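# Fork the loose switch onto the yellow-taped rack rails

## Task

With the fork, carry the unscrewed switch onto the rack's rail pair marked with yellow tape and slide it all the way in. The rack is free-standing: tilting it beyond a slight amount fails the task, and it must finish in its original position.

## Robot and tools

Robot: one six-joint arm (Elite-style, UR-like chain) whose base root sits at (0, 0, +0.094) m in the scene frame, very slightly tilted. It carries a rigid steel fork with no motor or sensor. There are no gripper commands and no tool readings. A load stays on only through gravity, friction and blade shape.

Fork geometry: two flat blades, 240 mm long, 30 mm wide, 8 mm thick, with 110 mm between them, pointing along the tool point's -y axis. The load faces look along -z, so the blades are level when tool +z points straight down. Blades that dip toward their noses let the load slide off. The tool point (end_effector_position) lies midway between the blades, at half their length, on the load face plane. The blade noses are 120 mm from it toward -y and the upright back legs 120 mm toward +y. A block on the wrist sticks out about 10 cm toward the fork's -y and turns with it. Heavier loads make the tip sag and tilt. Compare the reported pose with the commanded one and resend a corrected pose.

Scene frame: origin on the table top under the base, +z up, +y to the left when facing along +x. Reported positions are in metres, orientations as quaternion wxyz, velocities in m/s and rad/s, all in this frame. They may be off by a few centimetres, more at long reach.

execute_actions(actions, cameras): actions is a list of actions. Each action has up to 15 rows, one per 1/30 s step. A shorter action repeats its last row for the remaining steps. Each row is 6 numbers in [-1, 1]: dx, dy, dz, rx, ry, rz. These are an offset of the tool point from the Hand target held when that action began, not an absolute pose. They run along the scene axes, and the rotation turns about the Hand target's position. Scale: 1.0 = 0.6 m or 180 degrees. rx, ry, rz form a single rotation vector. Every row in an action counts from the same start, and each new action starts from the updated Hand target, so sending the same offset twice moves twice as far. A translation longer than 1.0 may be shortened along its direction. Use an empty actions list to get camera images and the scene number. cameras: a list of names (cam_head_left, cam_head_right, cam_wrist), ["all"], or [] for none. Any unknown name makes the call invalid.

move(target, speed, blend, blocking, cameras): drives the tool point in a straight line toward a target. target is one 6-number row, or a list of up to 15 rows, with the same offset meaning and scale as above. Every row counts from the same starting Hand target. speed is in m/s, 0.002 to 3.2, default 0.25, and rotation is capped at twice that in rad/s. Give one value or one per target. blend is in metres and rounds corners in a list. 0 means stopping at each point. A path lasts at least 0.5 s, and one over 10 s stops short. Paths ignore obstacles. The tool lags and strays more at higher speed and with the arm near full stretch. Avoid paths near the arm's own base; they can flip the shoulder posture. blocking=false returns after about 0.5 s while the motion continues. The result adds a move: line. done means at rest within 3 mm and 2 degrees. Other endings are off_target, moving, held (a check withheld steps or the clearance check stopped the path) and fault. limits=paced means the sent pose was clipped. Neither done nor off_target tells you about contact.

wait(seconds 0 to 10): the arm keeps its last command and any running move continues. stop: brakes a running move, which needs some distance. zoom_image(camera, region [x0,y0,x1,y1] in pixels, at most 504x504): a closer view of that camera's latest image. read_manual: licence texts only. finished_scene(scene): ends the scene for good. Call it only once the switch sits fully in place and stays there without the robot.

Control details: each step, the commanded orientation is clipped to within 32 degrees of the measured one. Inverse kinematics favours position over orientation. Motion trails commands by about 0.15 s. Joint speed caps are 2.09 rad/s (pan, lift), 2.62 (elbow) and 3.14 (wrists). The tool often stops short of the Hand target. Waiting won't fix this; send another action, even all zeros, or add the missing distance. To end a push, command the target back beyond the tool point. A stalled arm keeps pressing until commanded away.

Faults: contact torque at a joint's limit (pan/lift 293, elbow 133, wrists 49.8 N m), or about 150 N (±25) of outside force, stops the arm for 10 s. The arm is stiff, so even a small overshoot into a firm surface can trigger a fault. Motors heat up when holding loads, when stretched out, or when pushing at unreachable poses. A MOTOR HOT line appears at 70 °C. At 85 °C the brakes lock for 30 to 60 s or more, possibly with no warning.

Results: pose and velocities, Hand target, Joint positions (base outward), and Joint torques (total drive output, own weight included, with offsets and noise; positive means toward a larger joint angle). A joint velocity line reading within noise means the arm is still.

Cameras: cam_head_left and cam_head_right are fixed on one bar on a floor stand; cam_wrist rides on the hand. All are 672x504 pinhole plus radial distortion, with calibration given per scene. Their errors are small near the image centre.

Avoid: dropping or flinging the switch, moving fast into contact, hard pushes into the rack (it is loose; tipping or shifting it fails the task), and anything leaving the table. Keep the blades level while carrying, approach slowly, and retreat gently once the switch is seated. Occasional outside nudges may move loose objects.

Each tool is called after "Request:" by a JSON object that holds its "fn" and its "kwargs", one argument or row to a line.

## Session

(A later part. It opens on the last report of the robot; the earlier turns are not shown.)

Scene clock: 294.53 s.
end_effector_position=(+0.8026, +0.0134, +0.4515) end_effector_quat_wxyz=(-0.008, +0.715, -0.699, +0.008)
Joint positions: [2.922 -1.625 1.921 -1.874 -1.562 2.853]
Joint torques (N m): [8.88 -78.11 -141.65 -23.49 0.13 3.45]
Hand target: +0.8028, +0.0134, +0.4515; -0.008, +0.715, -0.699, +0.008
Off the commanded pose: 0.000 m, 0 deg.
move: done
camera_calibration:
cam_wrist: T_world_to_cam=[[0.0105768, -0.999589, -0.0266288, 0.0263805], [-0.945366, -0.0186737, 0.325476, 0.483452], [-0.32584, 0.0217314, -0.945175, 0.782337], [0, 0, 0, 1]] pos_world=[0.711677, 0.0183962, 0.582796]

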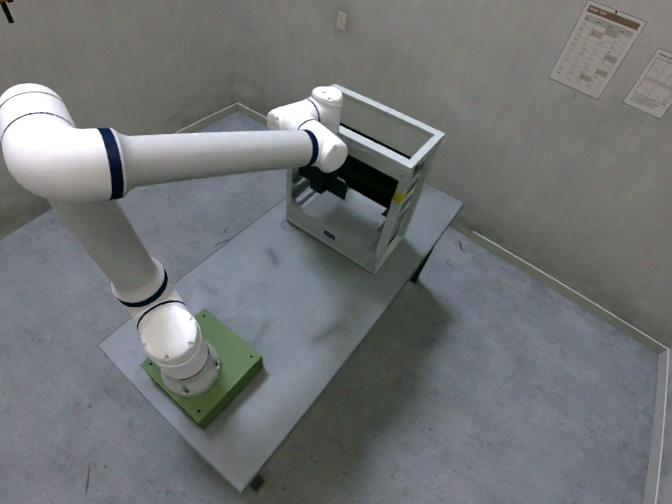

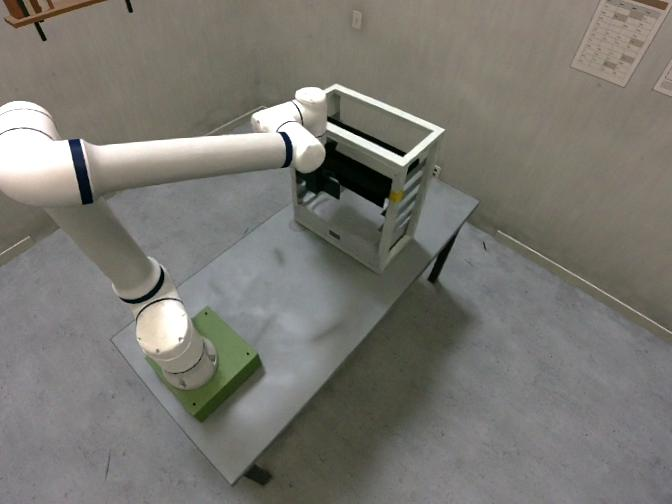

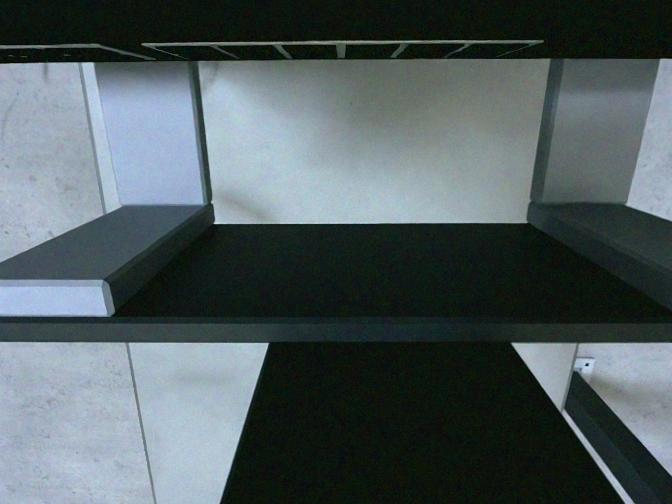

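Request:
{"fn": "move", "kwargs": {
  "target": [0, 0, -0.04, 0, 0, 0],
  "speed": 0.025,
  "cameras": ["cam_wrist"]
}}

Scene clock: 298.13 s.
end_effector_position=(+0.8028, +0.0134, +0.4277) end_effector_quat_wxyz=(-0.008, +0.715, -0.699, +0.008)
Joint positions: [2.922 -1.612 1.952 -1.918 -1.562 2.853]
Joint torques (N m): [9.37 -43.07 -73.7 -10.36 1.8 3.47]
Hand target: +0.8028, +0.0134, +0.4275; -0.008, +0.715, -0.699, +0.008
Off the commanded pose: 0.000 m, 0 deg.
move: done
camera_calibration:
cam_wrist: T_world_to_cam=[[0.0105768, -0.999589, -0.0266288, 0.0257446], [-0.945366, -0.0186737, 0.325476, 0.491388], [-0.32584, 0.0217314, -0.945175, 0.759907], [0, 0, 0, 1]] pos_world=[0.711877, 0.0183962, 0.558996]
Images, in order (width x height): cam_wrist 672x504.

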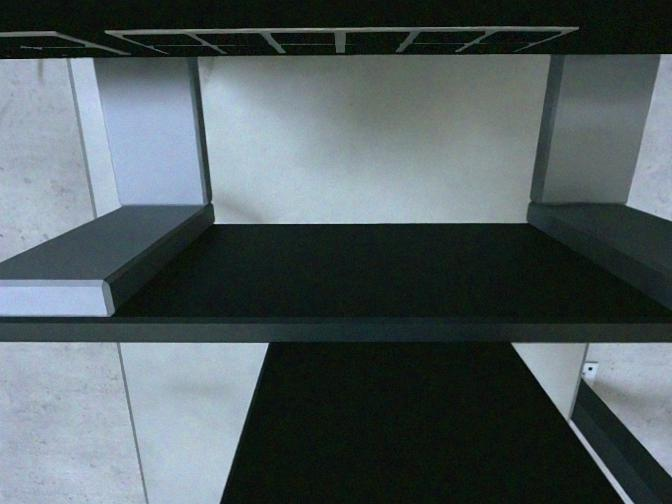

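Request:
{"fn": "move", "kwargs": {
  "target": [
    [-0.3916, -0.0089, 0, 0, 0, 0],
    [-0.3916, -0.0085, 0.0625, 0, 0, -0.00278]
  ],
  "speed": [0.2, 0.1],
  "blend": [0.005, 0],
  "cameras": ["all"]
}}

Request:
{"fn": "zoom_image", "kwargs": {
  "camera": "cam_head_left",
  "region": [270, 100, 420, 250]
}}

Request:
{"fn": "zoom_image", "kwargs": {
  "camera": "cam_head_right",
  "region": [270, 100, 420, 250]
}}

Scene clock: 311.10 s.
end_effector_position=(+0.5679, +0.0083, +0.4648) end_effector_quat_wxyz=(-0.008, +0.712, -0.702, +0.008)
Joint positions: [2.756 -2.086 2.211 -1.701 -1.561 2.696]
Joint torques (N m): [-21.51 -26.14 -101.98 -5.86 1.98 3.51]
Hand target: +0.5679, +0.0083, +0.4650; -0.008, +0.712, -0.702, +0.008
Off the commanded pose: 0.000 m, 0 deg.
move: done
camera_calibration:
cam_wrist: T_world_to_cam=[[0.00194699, -0.999644, -0.026604, 0.0290137], [-0.945497, -0.0105032, 0.32546, 0.257069], [-0.325624, 0.0245204, -0.945181, 0.718476], [0, 0, 0, 1]] pos_world=[0.476954, 0.0140862, 0.596196]

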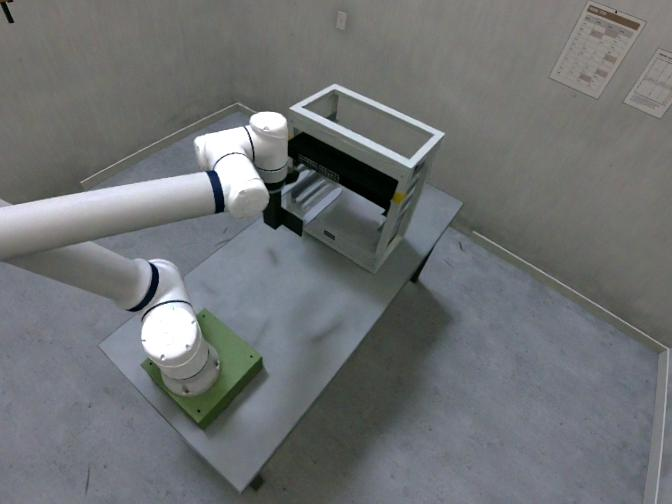

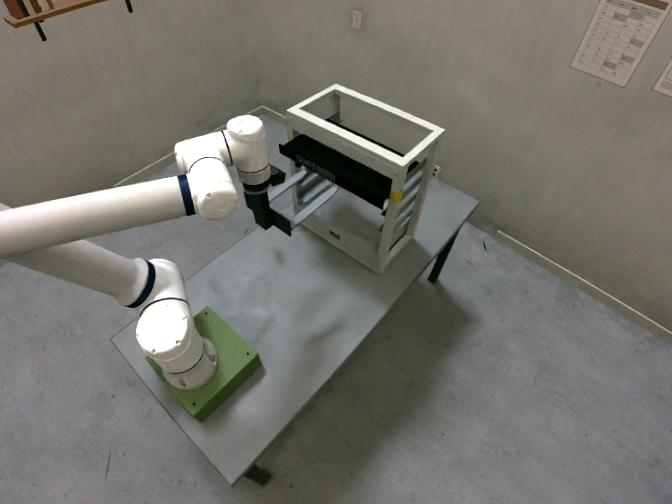

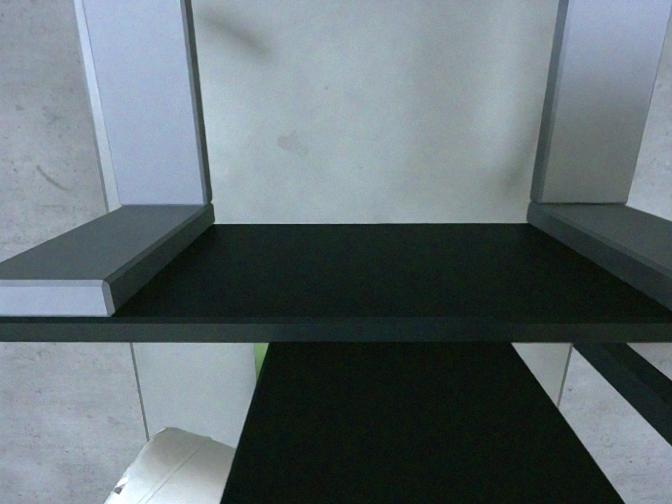

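Scaled by 3.360.

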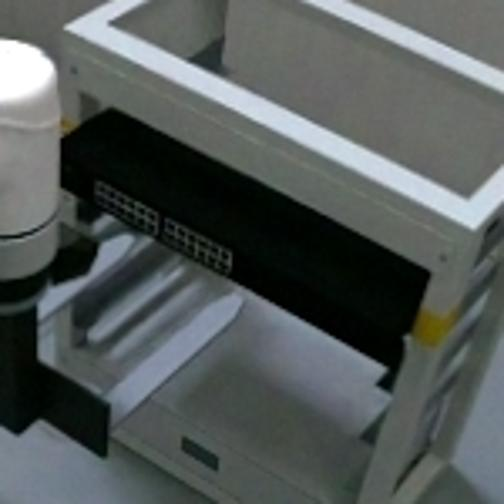

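Scaled by 3.360.

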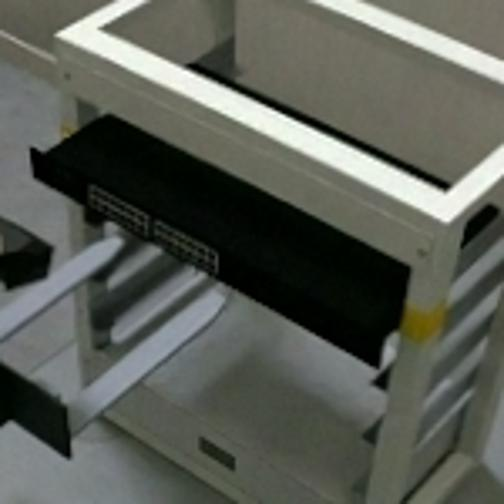

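Request:
{"fn": "move", "kwargs": {
  "target": [0.11666, 0.00163, 0, 0, 0, 0],
  "speed": 0.06,
  "cameras": ["cam_head_left", "cam_head_right"]
}}

Request:
{"fn": "zoom_image", "kwargs": {
  "camera": "cam_head_left",
  "region": [290, 110, 440, 260]
}}

Request:
{"fn": "zoom_image", "kwargs": {
  "camera": "cam_head_right",
  "region": [270, 110, 420, 260]
}}

Scene clock: 320.63 s.
end_effector_position=(+0.6377, +0.0092, +0.4650) end_effector_quat_wxyz=(-0.008, +0.712, -0.702, +0.008)
Joint positions: [2.823 -1.938 2.133 -1.772 -1.561 2.763]
Joint torques (N m): [9.66 -9.83 -112.07 -16.42 0.21 3.44]
Hand target: +0.6379, +0.0092, +0.4650; -0.008, +0.712, -0.702, +0.008
Off the commanded pose: 0.000 m, 0 deg.
move: done
Images, in order (width x height): cam_head_left 672x504, cam_head_right 672x504.

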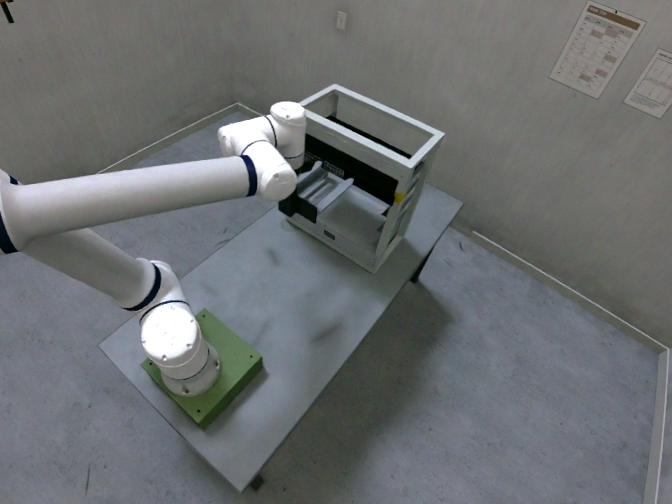

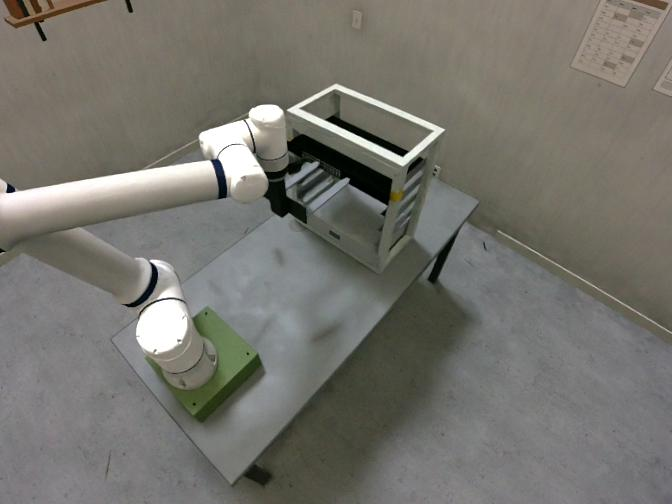

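Scaled by 3.360.

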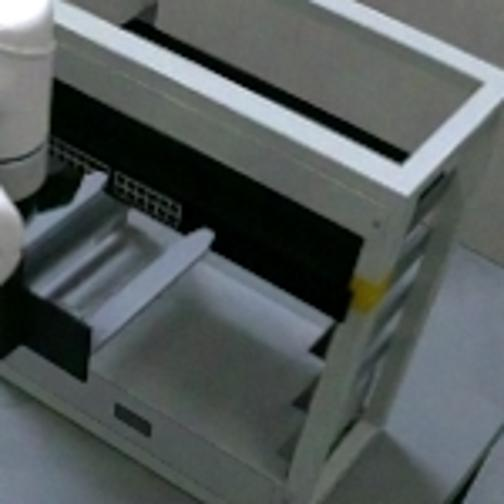

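Scaled by 3.360.

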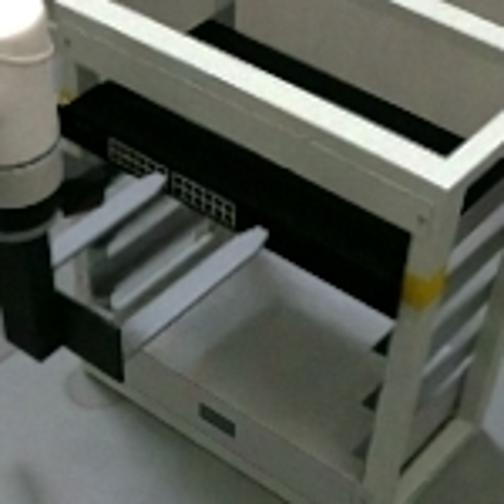

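Request:
{"fn": "move", "kwargs": {
  "target": [0.00833, 0.00012, 0, 0, 0, 0],
  "speed": 0.03,
  "cameras": []
}}

Request:
{"fn": "move", "kwargs": {
  "target": [0.00333, 0.00005, 0, 0, 0, 0],
  "speed": 0.03,
  "cameras": []
}}

Request:
{"fn": "move", "kwargs": {
  "target": [0.00333, 0.00005, 0, 0, 0, 0],
  "speed": 0.03,
  "cameras": ["cam_head_left", "cam_head_right"]
}}

Request:
{"fn": "zoom_image", "kwargs": {
  "camera": "cam_head_left",
  "region": [350, 150, 410, 210]
}}

Request:
{"fn": "zoom_image", "kwargs": {
  "camera": "cam_head_right",
  "region": [350, 150, 410, 210]
}}

Scene clock: 326.87 s.
end_effector_position=(+0.6427, +0.0093, +0.4650) end_effector_quat_wxyz=(-0.008, +0.712, -0.702, +0.008)
Joint positions: [2.827 -1.928 2.127 -1.776 -1.561 2.767]
Joint torques (N m): [8.65 -9.04 -110.68 -16.31 1.18 3.41]
Hand target: +0.6429, +0.0093, +0.4650; -0.008, +0.712, -0.702, +0.008
Off the commanded pose: 0.000 m, 0 deg.
move: done
No camera images: "cameras" was empty.

Scene clock: 327.57 s.
end_effector_position=(+0.6448, +0.0093, +0.4650) end_effector_quat_wxyz=(-0.008, +0.712, -0.702, +0.008)
Joint positions: [2.829 -1.924 2.124 -1.778 -1.561 2.768]
Joint torques (N m): [9.27 -9.58 -111.9 -16.33 0.48 3.22]
Hand target: +0.6449, +0.0093, +0.4650; -0.008, +0.712, -0.702, +0.008
Off the commanded pose: 0.000 m, 0 deg.
move: done
No camera images: "cameras" was empty.

Scene clock: 328.27 s.
end_effector_position=(+0.6468, +0.0094, +0.4650) end_effector_quat_wxyz=(-0.008, +0.712, -0.702, +0.008)
Joint positions: [2.83 -1.92 2.122 -1.78 -1.561 2.77]
Joint torques (N m): [10.19 -9.94 -111.63 -16.61 0.36 3.35]
Hand target: +0.6469, +0.0094, +0.4650; -0.008, +0.712, -0.702, +0.008
Off the commanded pose: 0.000 m, 0 deg.
move: done
Images, in order (width x height): cam_head_left 672x504, cam_head_right 672x504.

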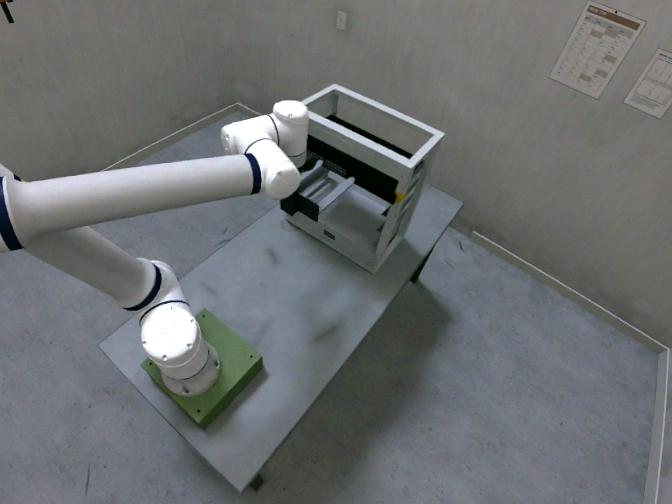

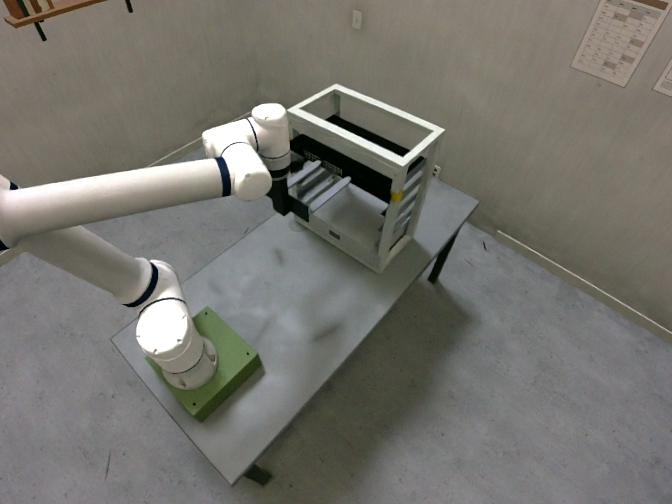

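Scaled by 8.400.

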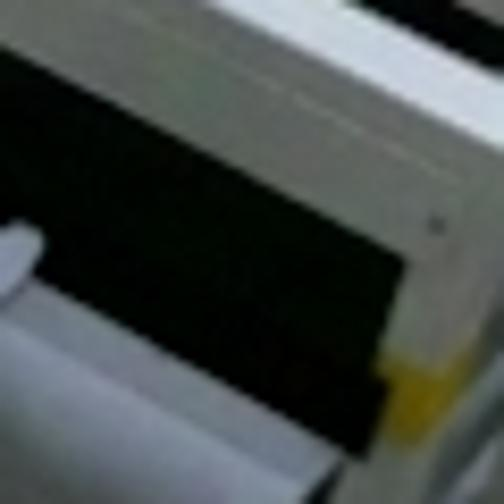

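Scaled by 8.400.

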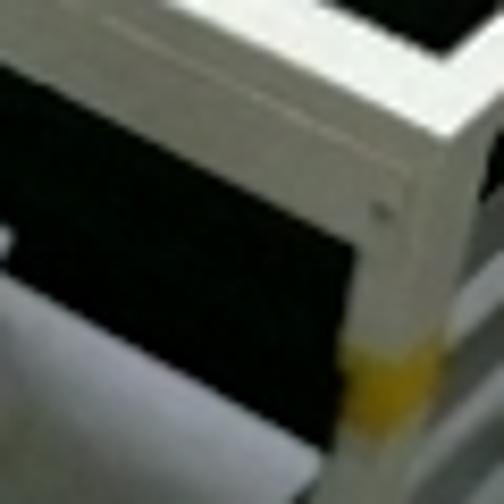

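Request:
{"fn": "move", "kwargs": {
  "target": [0.00333, 0.00005, 0, 0, 0, 0],
  "speed": 0.03,
  "cameras": []
}}

Request:
{"fn": "move", "kwargs": {
  "target": [0.00333, 0.00005, 0, 0, 0, 0],
  "speed": 0.03,
  "cameras": []
}}

Request:
{"fn": "move", "kwargs": {
  "target": [0.00333, 0.00005, 0, 0, 0, 0],
  "speed": 0.03,
  "cameras": []
}}

Request:
{"fn": "move", "kwargs": {
  "target": [0.00333, 0.00005, 0, 0, 0, 0],
  "speed": 0.03,
  "cameras": ["cam_head_left", "cam_head_right"]
}}

Request:
{"fn": "zoom_image", "kwargs": {
  "camera": "cam_head_left",
  "region": [350, 150, 410, 210]
}}

Request:
{"fn": "zoom_image", "kwargs": {
  "camera": "cam_head_right",
  "region": [270, 110, 420, 260]
}}

Scene clock: 334.67 s.
end_effector_position=(+0.6488, +0.0094, +0.4650) end_effector_quat_wxyz=(-0.008, +0.712, -0.702, +0.008)
Joint positions: [2.832 -1.916 2.119 -1.781 -1.561 2.771]
Joint torques (N m): [9.14 -10.98 -111.24 -16.58 1.7 3.44]
Hand target: +0.6489, +0.0094, +0.4650; -0.008, +0.712, -0.702, +0.008
Off the commanded pose: 0.000 m, 0 deg.
move: done
No camera images: "cameras" was empty.

Scene clock: 335.37 s.
end_effector_position=(+0.6508, +0.0094, +0.4650) end_effector_quat_wxyz=(-0.008, +0.712, -0.702, +0.008)
Joint positions: [2.833 -1.912 2.117 -1.783 -1.561 2.773]
Joint torques (N m): [8.87 -12.19 -111.06 -16.48 2.29 3.23]
Hand target: +0.6509, +0.0094, +0.4650; -0.008, +0.712, -0.702, +0.008
Off the commanded pose: 0.000 m, 0 deg.
move: done
No camera images: "cameras" was empty.

Scene clock: 336.07 s.
end_effector_position=(+0.6528, +0.0095, +0.4650) end_effector_quat_wxyz=(-0.008, +0.712, -0.702, +0.008)
Joint positions: [2.835 -1.908 2.114 -1.784 -1.561 2.774]
Joint torques (N m): [9.45 -12.95 -111.68 -16.72 2.24 3.5]
Hand target: +0.6529, +0.0095, +0.4650; -0.008, +0.712, -0.702, +0.008
Off the commanded pose: 0.000 m, 0 deg.
move: done
No camera images: "cameras" was empty.

Scene clock: 336.77 s.
end_effector_position=(+0.6548, +0.0095, +0.4650) end_effector_quat_wxyz=(-0.008, +0.712, -0.702, +0.008)
Joint positions: [2.836 -1.904 2.112 -1.786 -1.561 2.776]
Joint torques (N m): [8.67 -11.88 -111.63 -16.58 1.31 3.53]
Hand target: +0.6549, +0.0095, +0.4650; -0.008, +0.712, -0.702, +0.008
Off the commanded pose: 0.000 m, 0 deg.
move: done
Images, in order (width x height): cam_head_left 672x504, cam_head_right 672x504.

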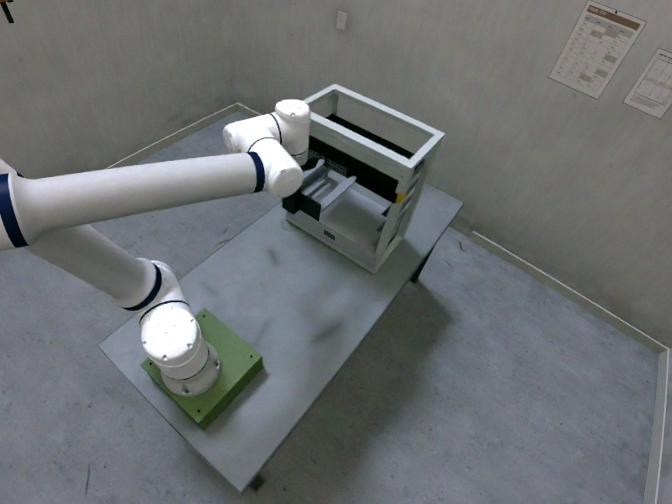

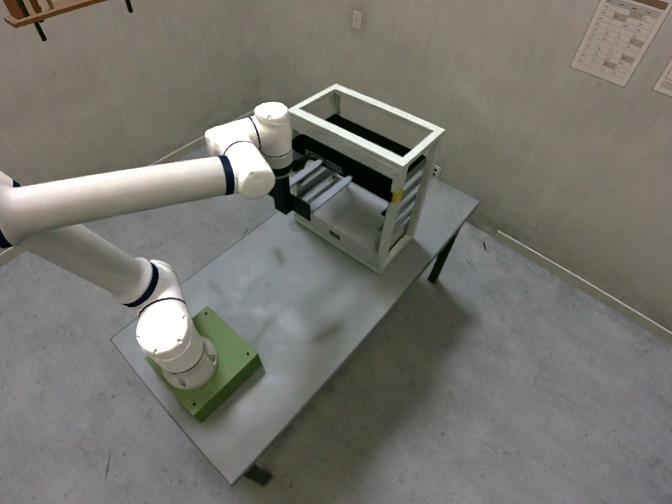

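Scaled by 8.400.

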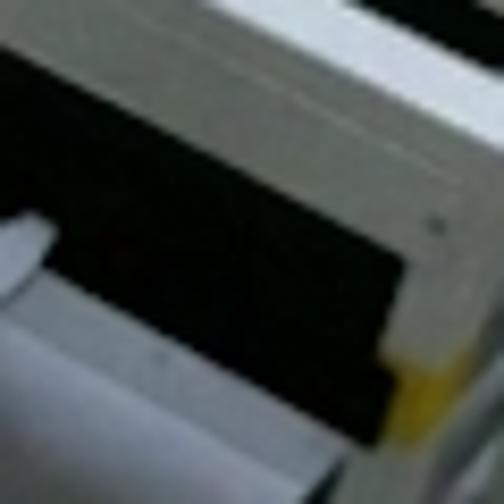

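Scaled by 3.360.

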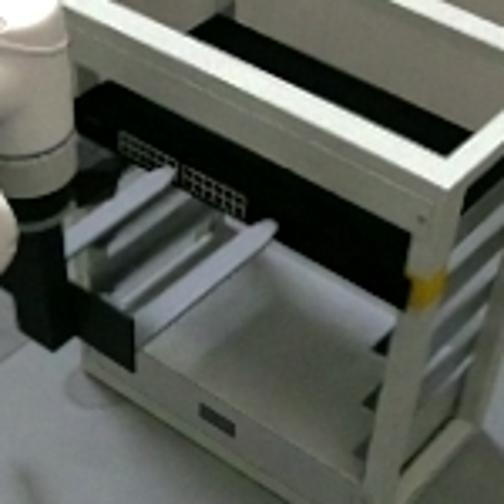

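Request:
{"fn": "move", "kwargs": {
  "target": [0.00333, 0.00005, 0, 0, 0, 0],
  "speed": 0.03,
  "cameras": []
}}

Request:
{"fn": "move", "kwargs": {
  "target": [0.00333, 0.00005, 0, 0, 0, 0],
  "speed": 0.03,
  "cameras": []
}}

Request:
{"fn": "move", "kwargs": {
  "target": [0.00333, 0.00005, 0, 0, 0, 0],
  "speed": 0.03,
  "cameras": ["cam_head_left"]
}}

Request:
{"fn": "zoom_image", "kwargs": {
  "camera": "cam_head_left",
  "region": [350, 150, 410, 210]
}}

Scene clock: 340.80 s.
end_effector_position=(+0.6568, +0.0095, +0.4650) end_effector_quat_wxyz=(-0.008, +0.712, -0.702, +0.008)
Joint positions: [2.838 -1.9 2.109 -1.787 -1.561 2.777]
Joint torques (N m): [9.05 -13.93 -112.21 -16.78 1.41 3.31]
Hand target: +0.6569, +0.0095, +0.4650; -0.008, +0.712, -0.702, +0.008
Off the commanded pose: 0.000 m, 0 deg.
move: done
No camera images: "cameras" was empty.

Scene clock: 341.50 s.
end_effector_position=(+0.6588, +0.0095, +0.4650) end_effector_quat_wxyz=(-0.008, +0.712, -0.702, +0.008)
Joint positions: [2.839 -1.896 2.107 -1.789 -1.561 2.779]
Joint torques (N m): [9.12 -10.94 -112.17 -16.61 1.63 3.68]
Hand target: +0.6589, +0.0095, +0.4650; -0.008, +0.712, -0.702, +0.008
Off the commanded pose: 0.000 m, 0 deg.
move: done
No camera images: "cameras" was empty.

Scene clock: 342.20 s.
end_effector_position=(+0.6608, +0.0096, +0.4650) end_effector_quat_wxyz=(-0.008, +0.712, -0.702, +0.008)
Joint positions: [2.841 -1.892 2.104 -1.79 -1.561 2.78]
Joint torques (N m): [10.1 -14.52 -112.15 -16.63 1.19 3.55]
Hand target: +0.6609, +0.0096, +0.4650; -0.008, +0.712, -0.702, +0.008
Off the commanded pose: 0.000 m, 0 deg.
move: done
Images, in order (width x height): cam_head_left 672x504.

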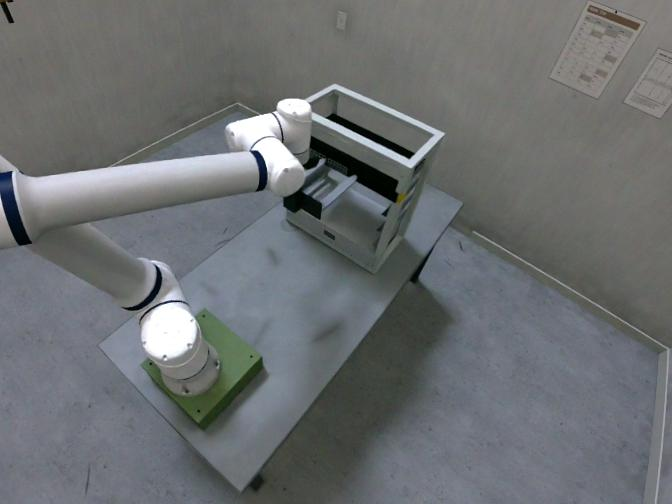

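Scaled by 8.400.

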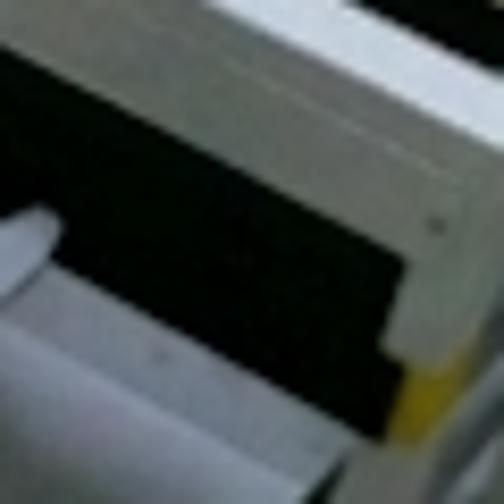

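Request:
{"fn": "move", "kwargs": {
  "target": [0.00333, 0.00005, 0, 0, 0, 0],
  "speed": 0.03,
  "cameras": []
}}

Request:
{"fn": "move", "kwargs": {
  "target": [0.0025, 0.00003, 0, 0, 0, 0],
  "speed": 0.02,
  "cameras": []
}}

Request:
{"fn": "move", "kwargs": {
  "target": [0.0025, 0.00003, 0, 0, 0, 0],
  "speed": 0.02,
  "cameras": []
}}

Scene clock: 352.47 s.
end_effector_position=(+0.6628, +0.0096, +0.4650) end_effector_quat_wxyz=(-0.008, +0.712, -0.702, +0.008)
Joint positions: [2.842 -1.888 2.102 -1.791 -1.561 2.782]
Joint torques (N m): [10.11 -14.93 -113.35 -16.49 1 3.46]
Hand target: +0.6629, +0.0096, +0.4650; -0.008, +0.712, -0.702, +0.008
Off the commanded pose: 0.000 m, 0 deg.
move: done
No camera images: "cameras" was empty.

Scene clock: 353.17 s.
end_effector_position=(+0.6643, +0.0096, +0.4650) end_effector_quat_wxyz=(-0.008, +0.712, -0.702, +0.008)
Joint positions: [2.843 -1.885 2.1 -1.792 -1.561 2.783]
Joint torques (N m): [9.88 -5.21 -112.06 -18.82 2.05 4.04]
Hand target: +0.6644, +0.0096, +0.4650; -0.008, +0.712, -0.702, +0.008
Off the commanded pose: 0.000 m, 0 deg.
move: done
No camera images: "cameras" was empty.

Scene clock: 353.87 s.
end_effector_position=(+0.6658, +0.0096, +0.4650) end_effector_quat_wxyz=(-0.008, +0.712, -0.702, +0.008)
Joint positions: [2.845 -1.882 2.098 -1.793 -1.561 2.784]
Joint torques (N m): [9.12 8.23 -114.78 -23.06 5.32 7.54]
Hand target: +0.6659, +0.0096, +0.4650; -0.008, +0.712, -0.702, +0.008
Off the commanded pose: 0.000 m, 0 deg.
move: done
No camera images: "cameras" was empty.

Request:
{"fn": "move", "kwargs": {
  "target": [0.00167, 0.00002, 0, 0, 0, 0],
  "speed": 0.02,
  "cameras": ["cam_head_left", "cam_head_right"]
}}

Request:
{"fn": "zoom_image", "kwargs": {
  "camera": "cam_head_left",
  "region": [350, 150, 410, 210]
}}

Request:
{"fn": "zoom_image", "kwargs": {
  "camera": "cam_head_right",
  "region": [270, 110, 420, 260]
}}

Scene clock: 357.93 s.
end_effector_position=(+0.6668, +0.0097, +0.4650) end_effector_quat_wxyz=(-0.008, +0.712, -0.702, +0.008)
Joint positions: [2.845 -1.88 2.097 -1.794 -1.561 2.785]
Joint torques (N m): [4.5 15.38 -125.37 -32 6.45 10.71]
Hand target: +0.6669, +0.0096, +0.4650; -0.008, +0.712, -0.702, +0.008
Off the commanded pose: 0.000 m, 0 deg.
move: done
Images, in order (width x height): cam_head_left 672x504, cam_head_right 672x504.

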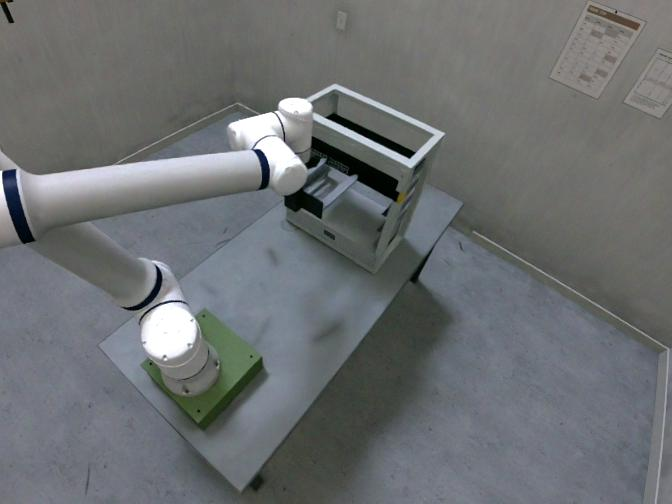

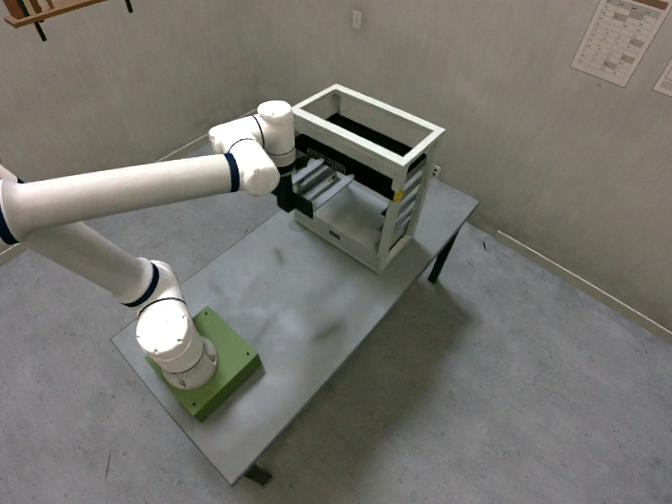

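Scaled by 8.400.

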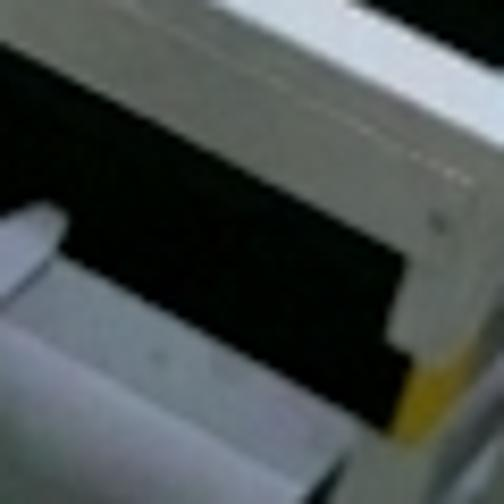

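Scaled by 3.360.

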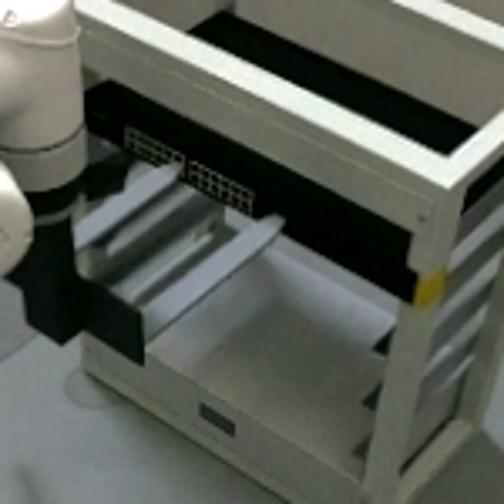

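Request:
{"fn": "move", "kwargs": {
  "target": [
    [-0.15, -0.0021, 0, 0, 0, 0],
    [-0.0615, 0.2172, 0.1583, 0.0035, -0.4928, -0.0035]
  ],
  "speed": [0.2, 0.5],
  "blend": [0.02, 0],
  "cameras": ["all"]
}}

Request:
{"fn": "zoom_image", "kwargs": {
  "camera": "cam_wrist",
  "region": [190, 0, 442, 230]
}}

Request:
{"fn": "move", "kwargs": {
  "target": [0, -0.5, 0, 0, 0, 0],
  "speed": 0.5,
  "cameras": ["all"]
}}

Request:
{"fn": "zoom_image", "kwargs": {
  "camera": "cam_wrist",
  "region": [310, 0, 562, 230]
}}

Scene clock: 374.97 s.
end_effector_position=(+0.6299, +0.1400, +0.5600) end_effector_quat_wxyz=(+0.500, -0.500, +0.500, -0.500)
Joint positions: [3.067 -1.177 2.605 -4.556 -1.45 3.146]
Joint torques (N m): [9.35 -42.92 -34.69 -9.98 -2.1 3.51]
Hand target: +0.6300, +0.1400, +0.5600; +0.500, -0.500, +0.500, -0.500
Off the commanded pose: 0.000 m, 0 deg.
move: done
camera_calibration:
cam_wrist: T_world_to_cam=[[0.0265863, -0.999565, -0.0127629, 0.139831], [-0.346982, 0.00274612, -0.937868, 0.614694], [0.937495, 0.0293629, -0.346758, -0.306093], [0, 0, 0, 1]] pos_world=[0.49653, 0.14707, 0.472146]

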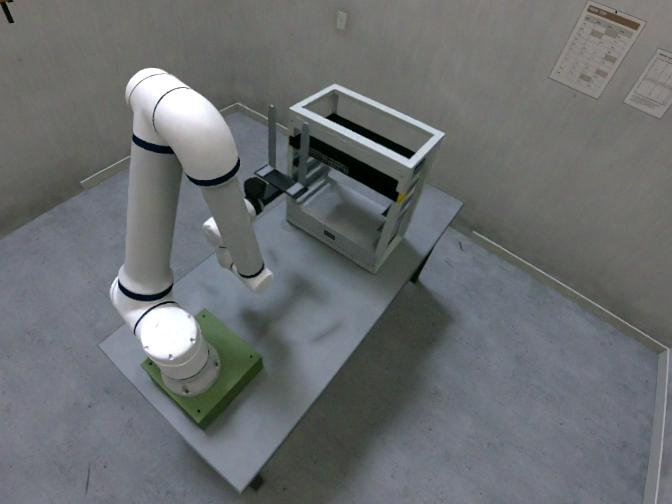

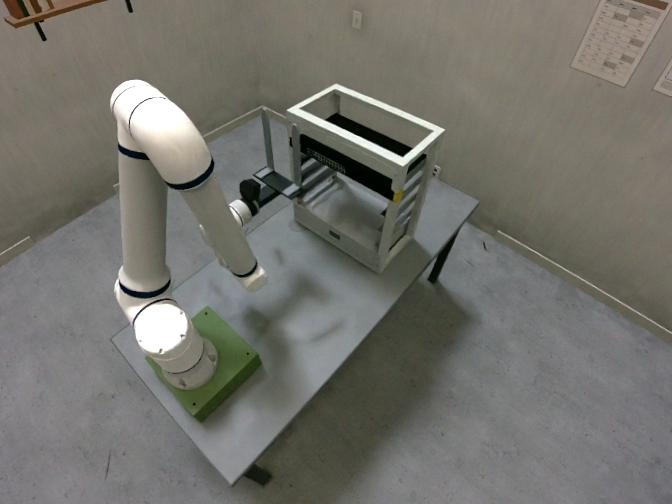

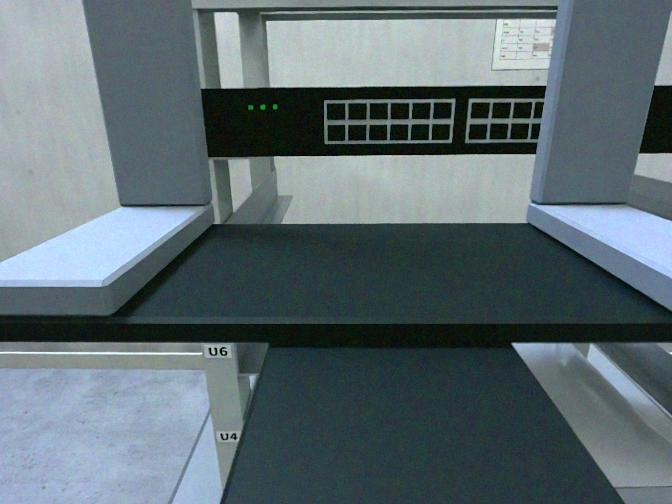

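Scaled by 2.000.

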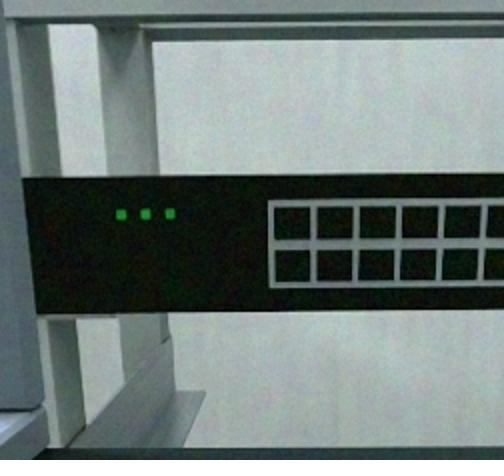

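Scene clock: 376.47 s.
end_effector_position=(+0.6299, -0.1599, +0.5600) end_effector_quat_wxyz=(+0.500, -0.500, +0.500, -0.500)
Joint positions: [2.248 -1.166 2.587 -4.54 -0.631 3.13]
Joint torques (N m): [-21.03 -69.9 -30.61 -1.64 1.43 -2.36]
Hand target: +0.6300, -0.1600, +0.5600; +0.500, -0.500, +0.500, -0.500
Off the commanded pose: 0.000 m, 0 deg.
move: done
camera_calibration:
cam_wrist: T_world_to_cam=[[0.0263341, -0.99957, -0.012874, -0.159764], [-0.346656, 0.00294805, -0.937988, 0.615477], [0.937623, 0.0291639, -0.346429, -0.297629], [0, 0, 0, 1]] pos_world=[0.496629, -0.15283, 0.472146]

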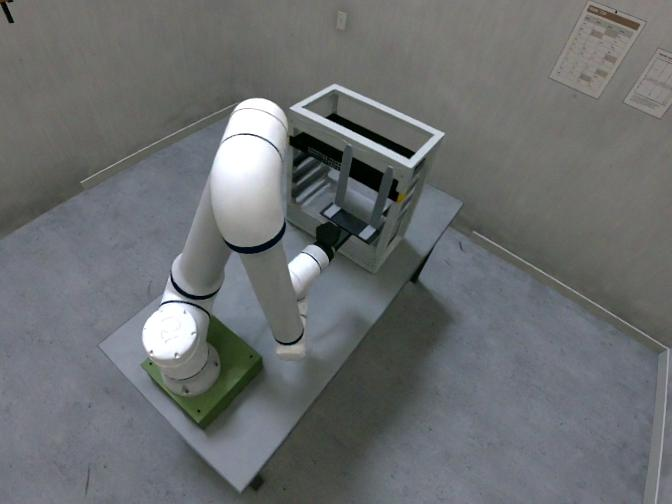

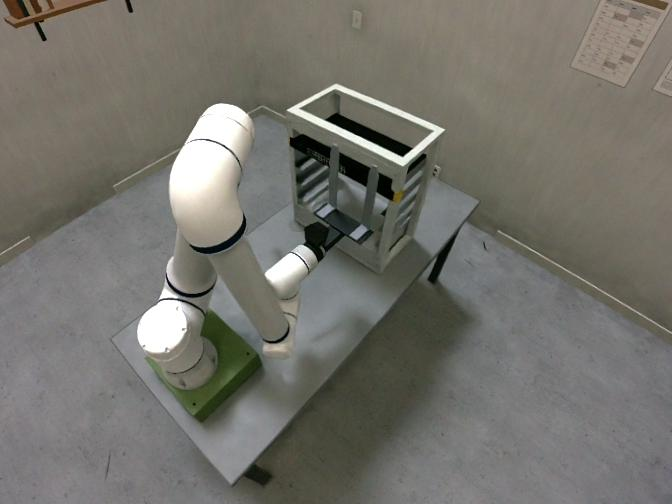

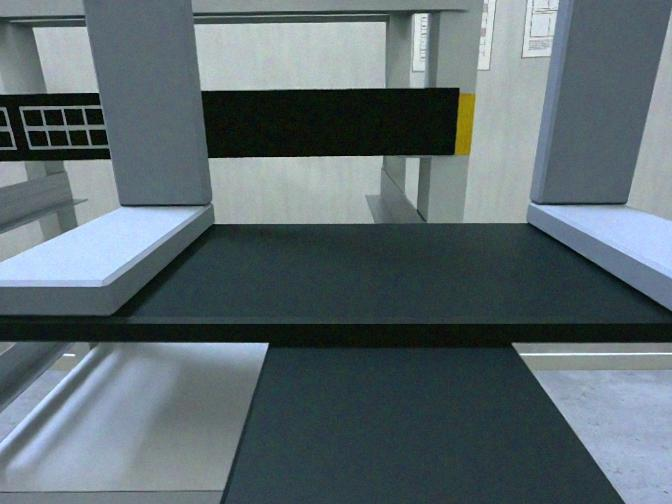

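Scaled by 2.000.

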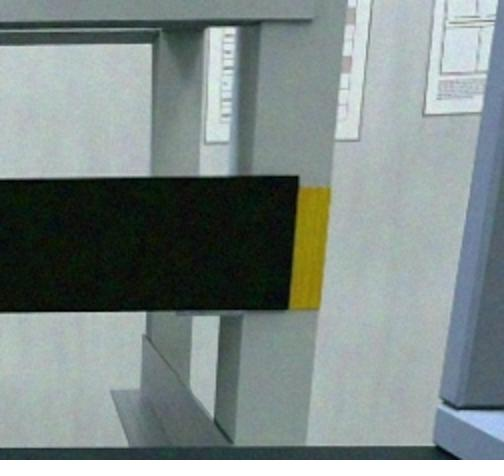

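Request:
{"fn": "move", "kwargs": {
  "target": [0, 0.625, 0, 0, 0, 0],
  "speed": 0.5,
  "cameras": ["cam_wrist"]
}}

Request:
{"fn": "zoom_image", "kwargs": {
  "camera": "cam_wrist",
  "region": [190, 0, 442, 230]
}}

Scene clock: 383.50 s.
end_effector_position=(+0.6299, +0.2149, +0.5600) end_effector_quat_wxyz=(+0.500, -0.500, +0.500, -0.500)
Joint positions: [3.289 -1.159 2.536 -4.505 -1.672 3.149]
Joint torques (N m): [9.4 -46.83 -39.17 -5.2 -2.06 3.35]
Hand target: +0.6300, +0.2150, +0.5600; +0.500, -0.500, +0.500, -0.500
Off the commanded pose: 0.000 m, 0 deg.
move: done
camera_calibration:
cam_wrist: T_world_to_cam=[[0.0266834, -0.999562, -0.0127891, 0.214659], [-0.346774, 0.0027436, -0.937945, 0.614456], [0.937569, 0.0294625, -0.346548, -0.308544], [0, 0, 0, 1]] pos_world=[0.49663, 0.22197, 0.472146]
Images, in order (width x height): cam_wrist 672x504.

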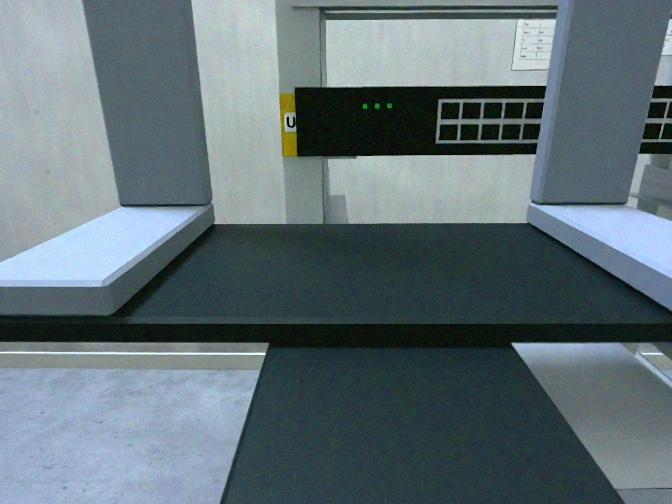

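Scaled by 2.000.

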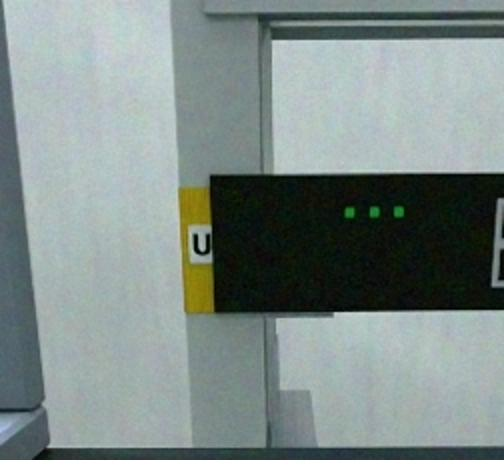

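Request:
{"fn": "finished_scene", "kwargs": {
  "scene": 2
}}

The scene is finished: the task was done.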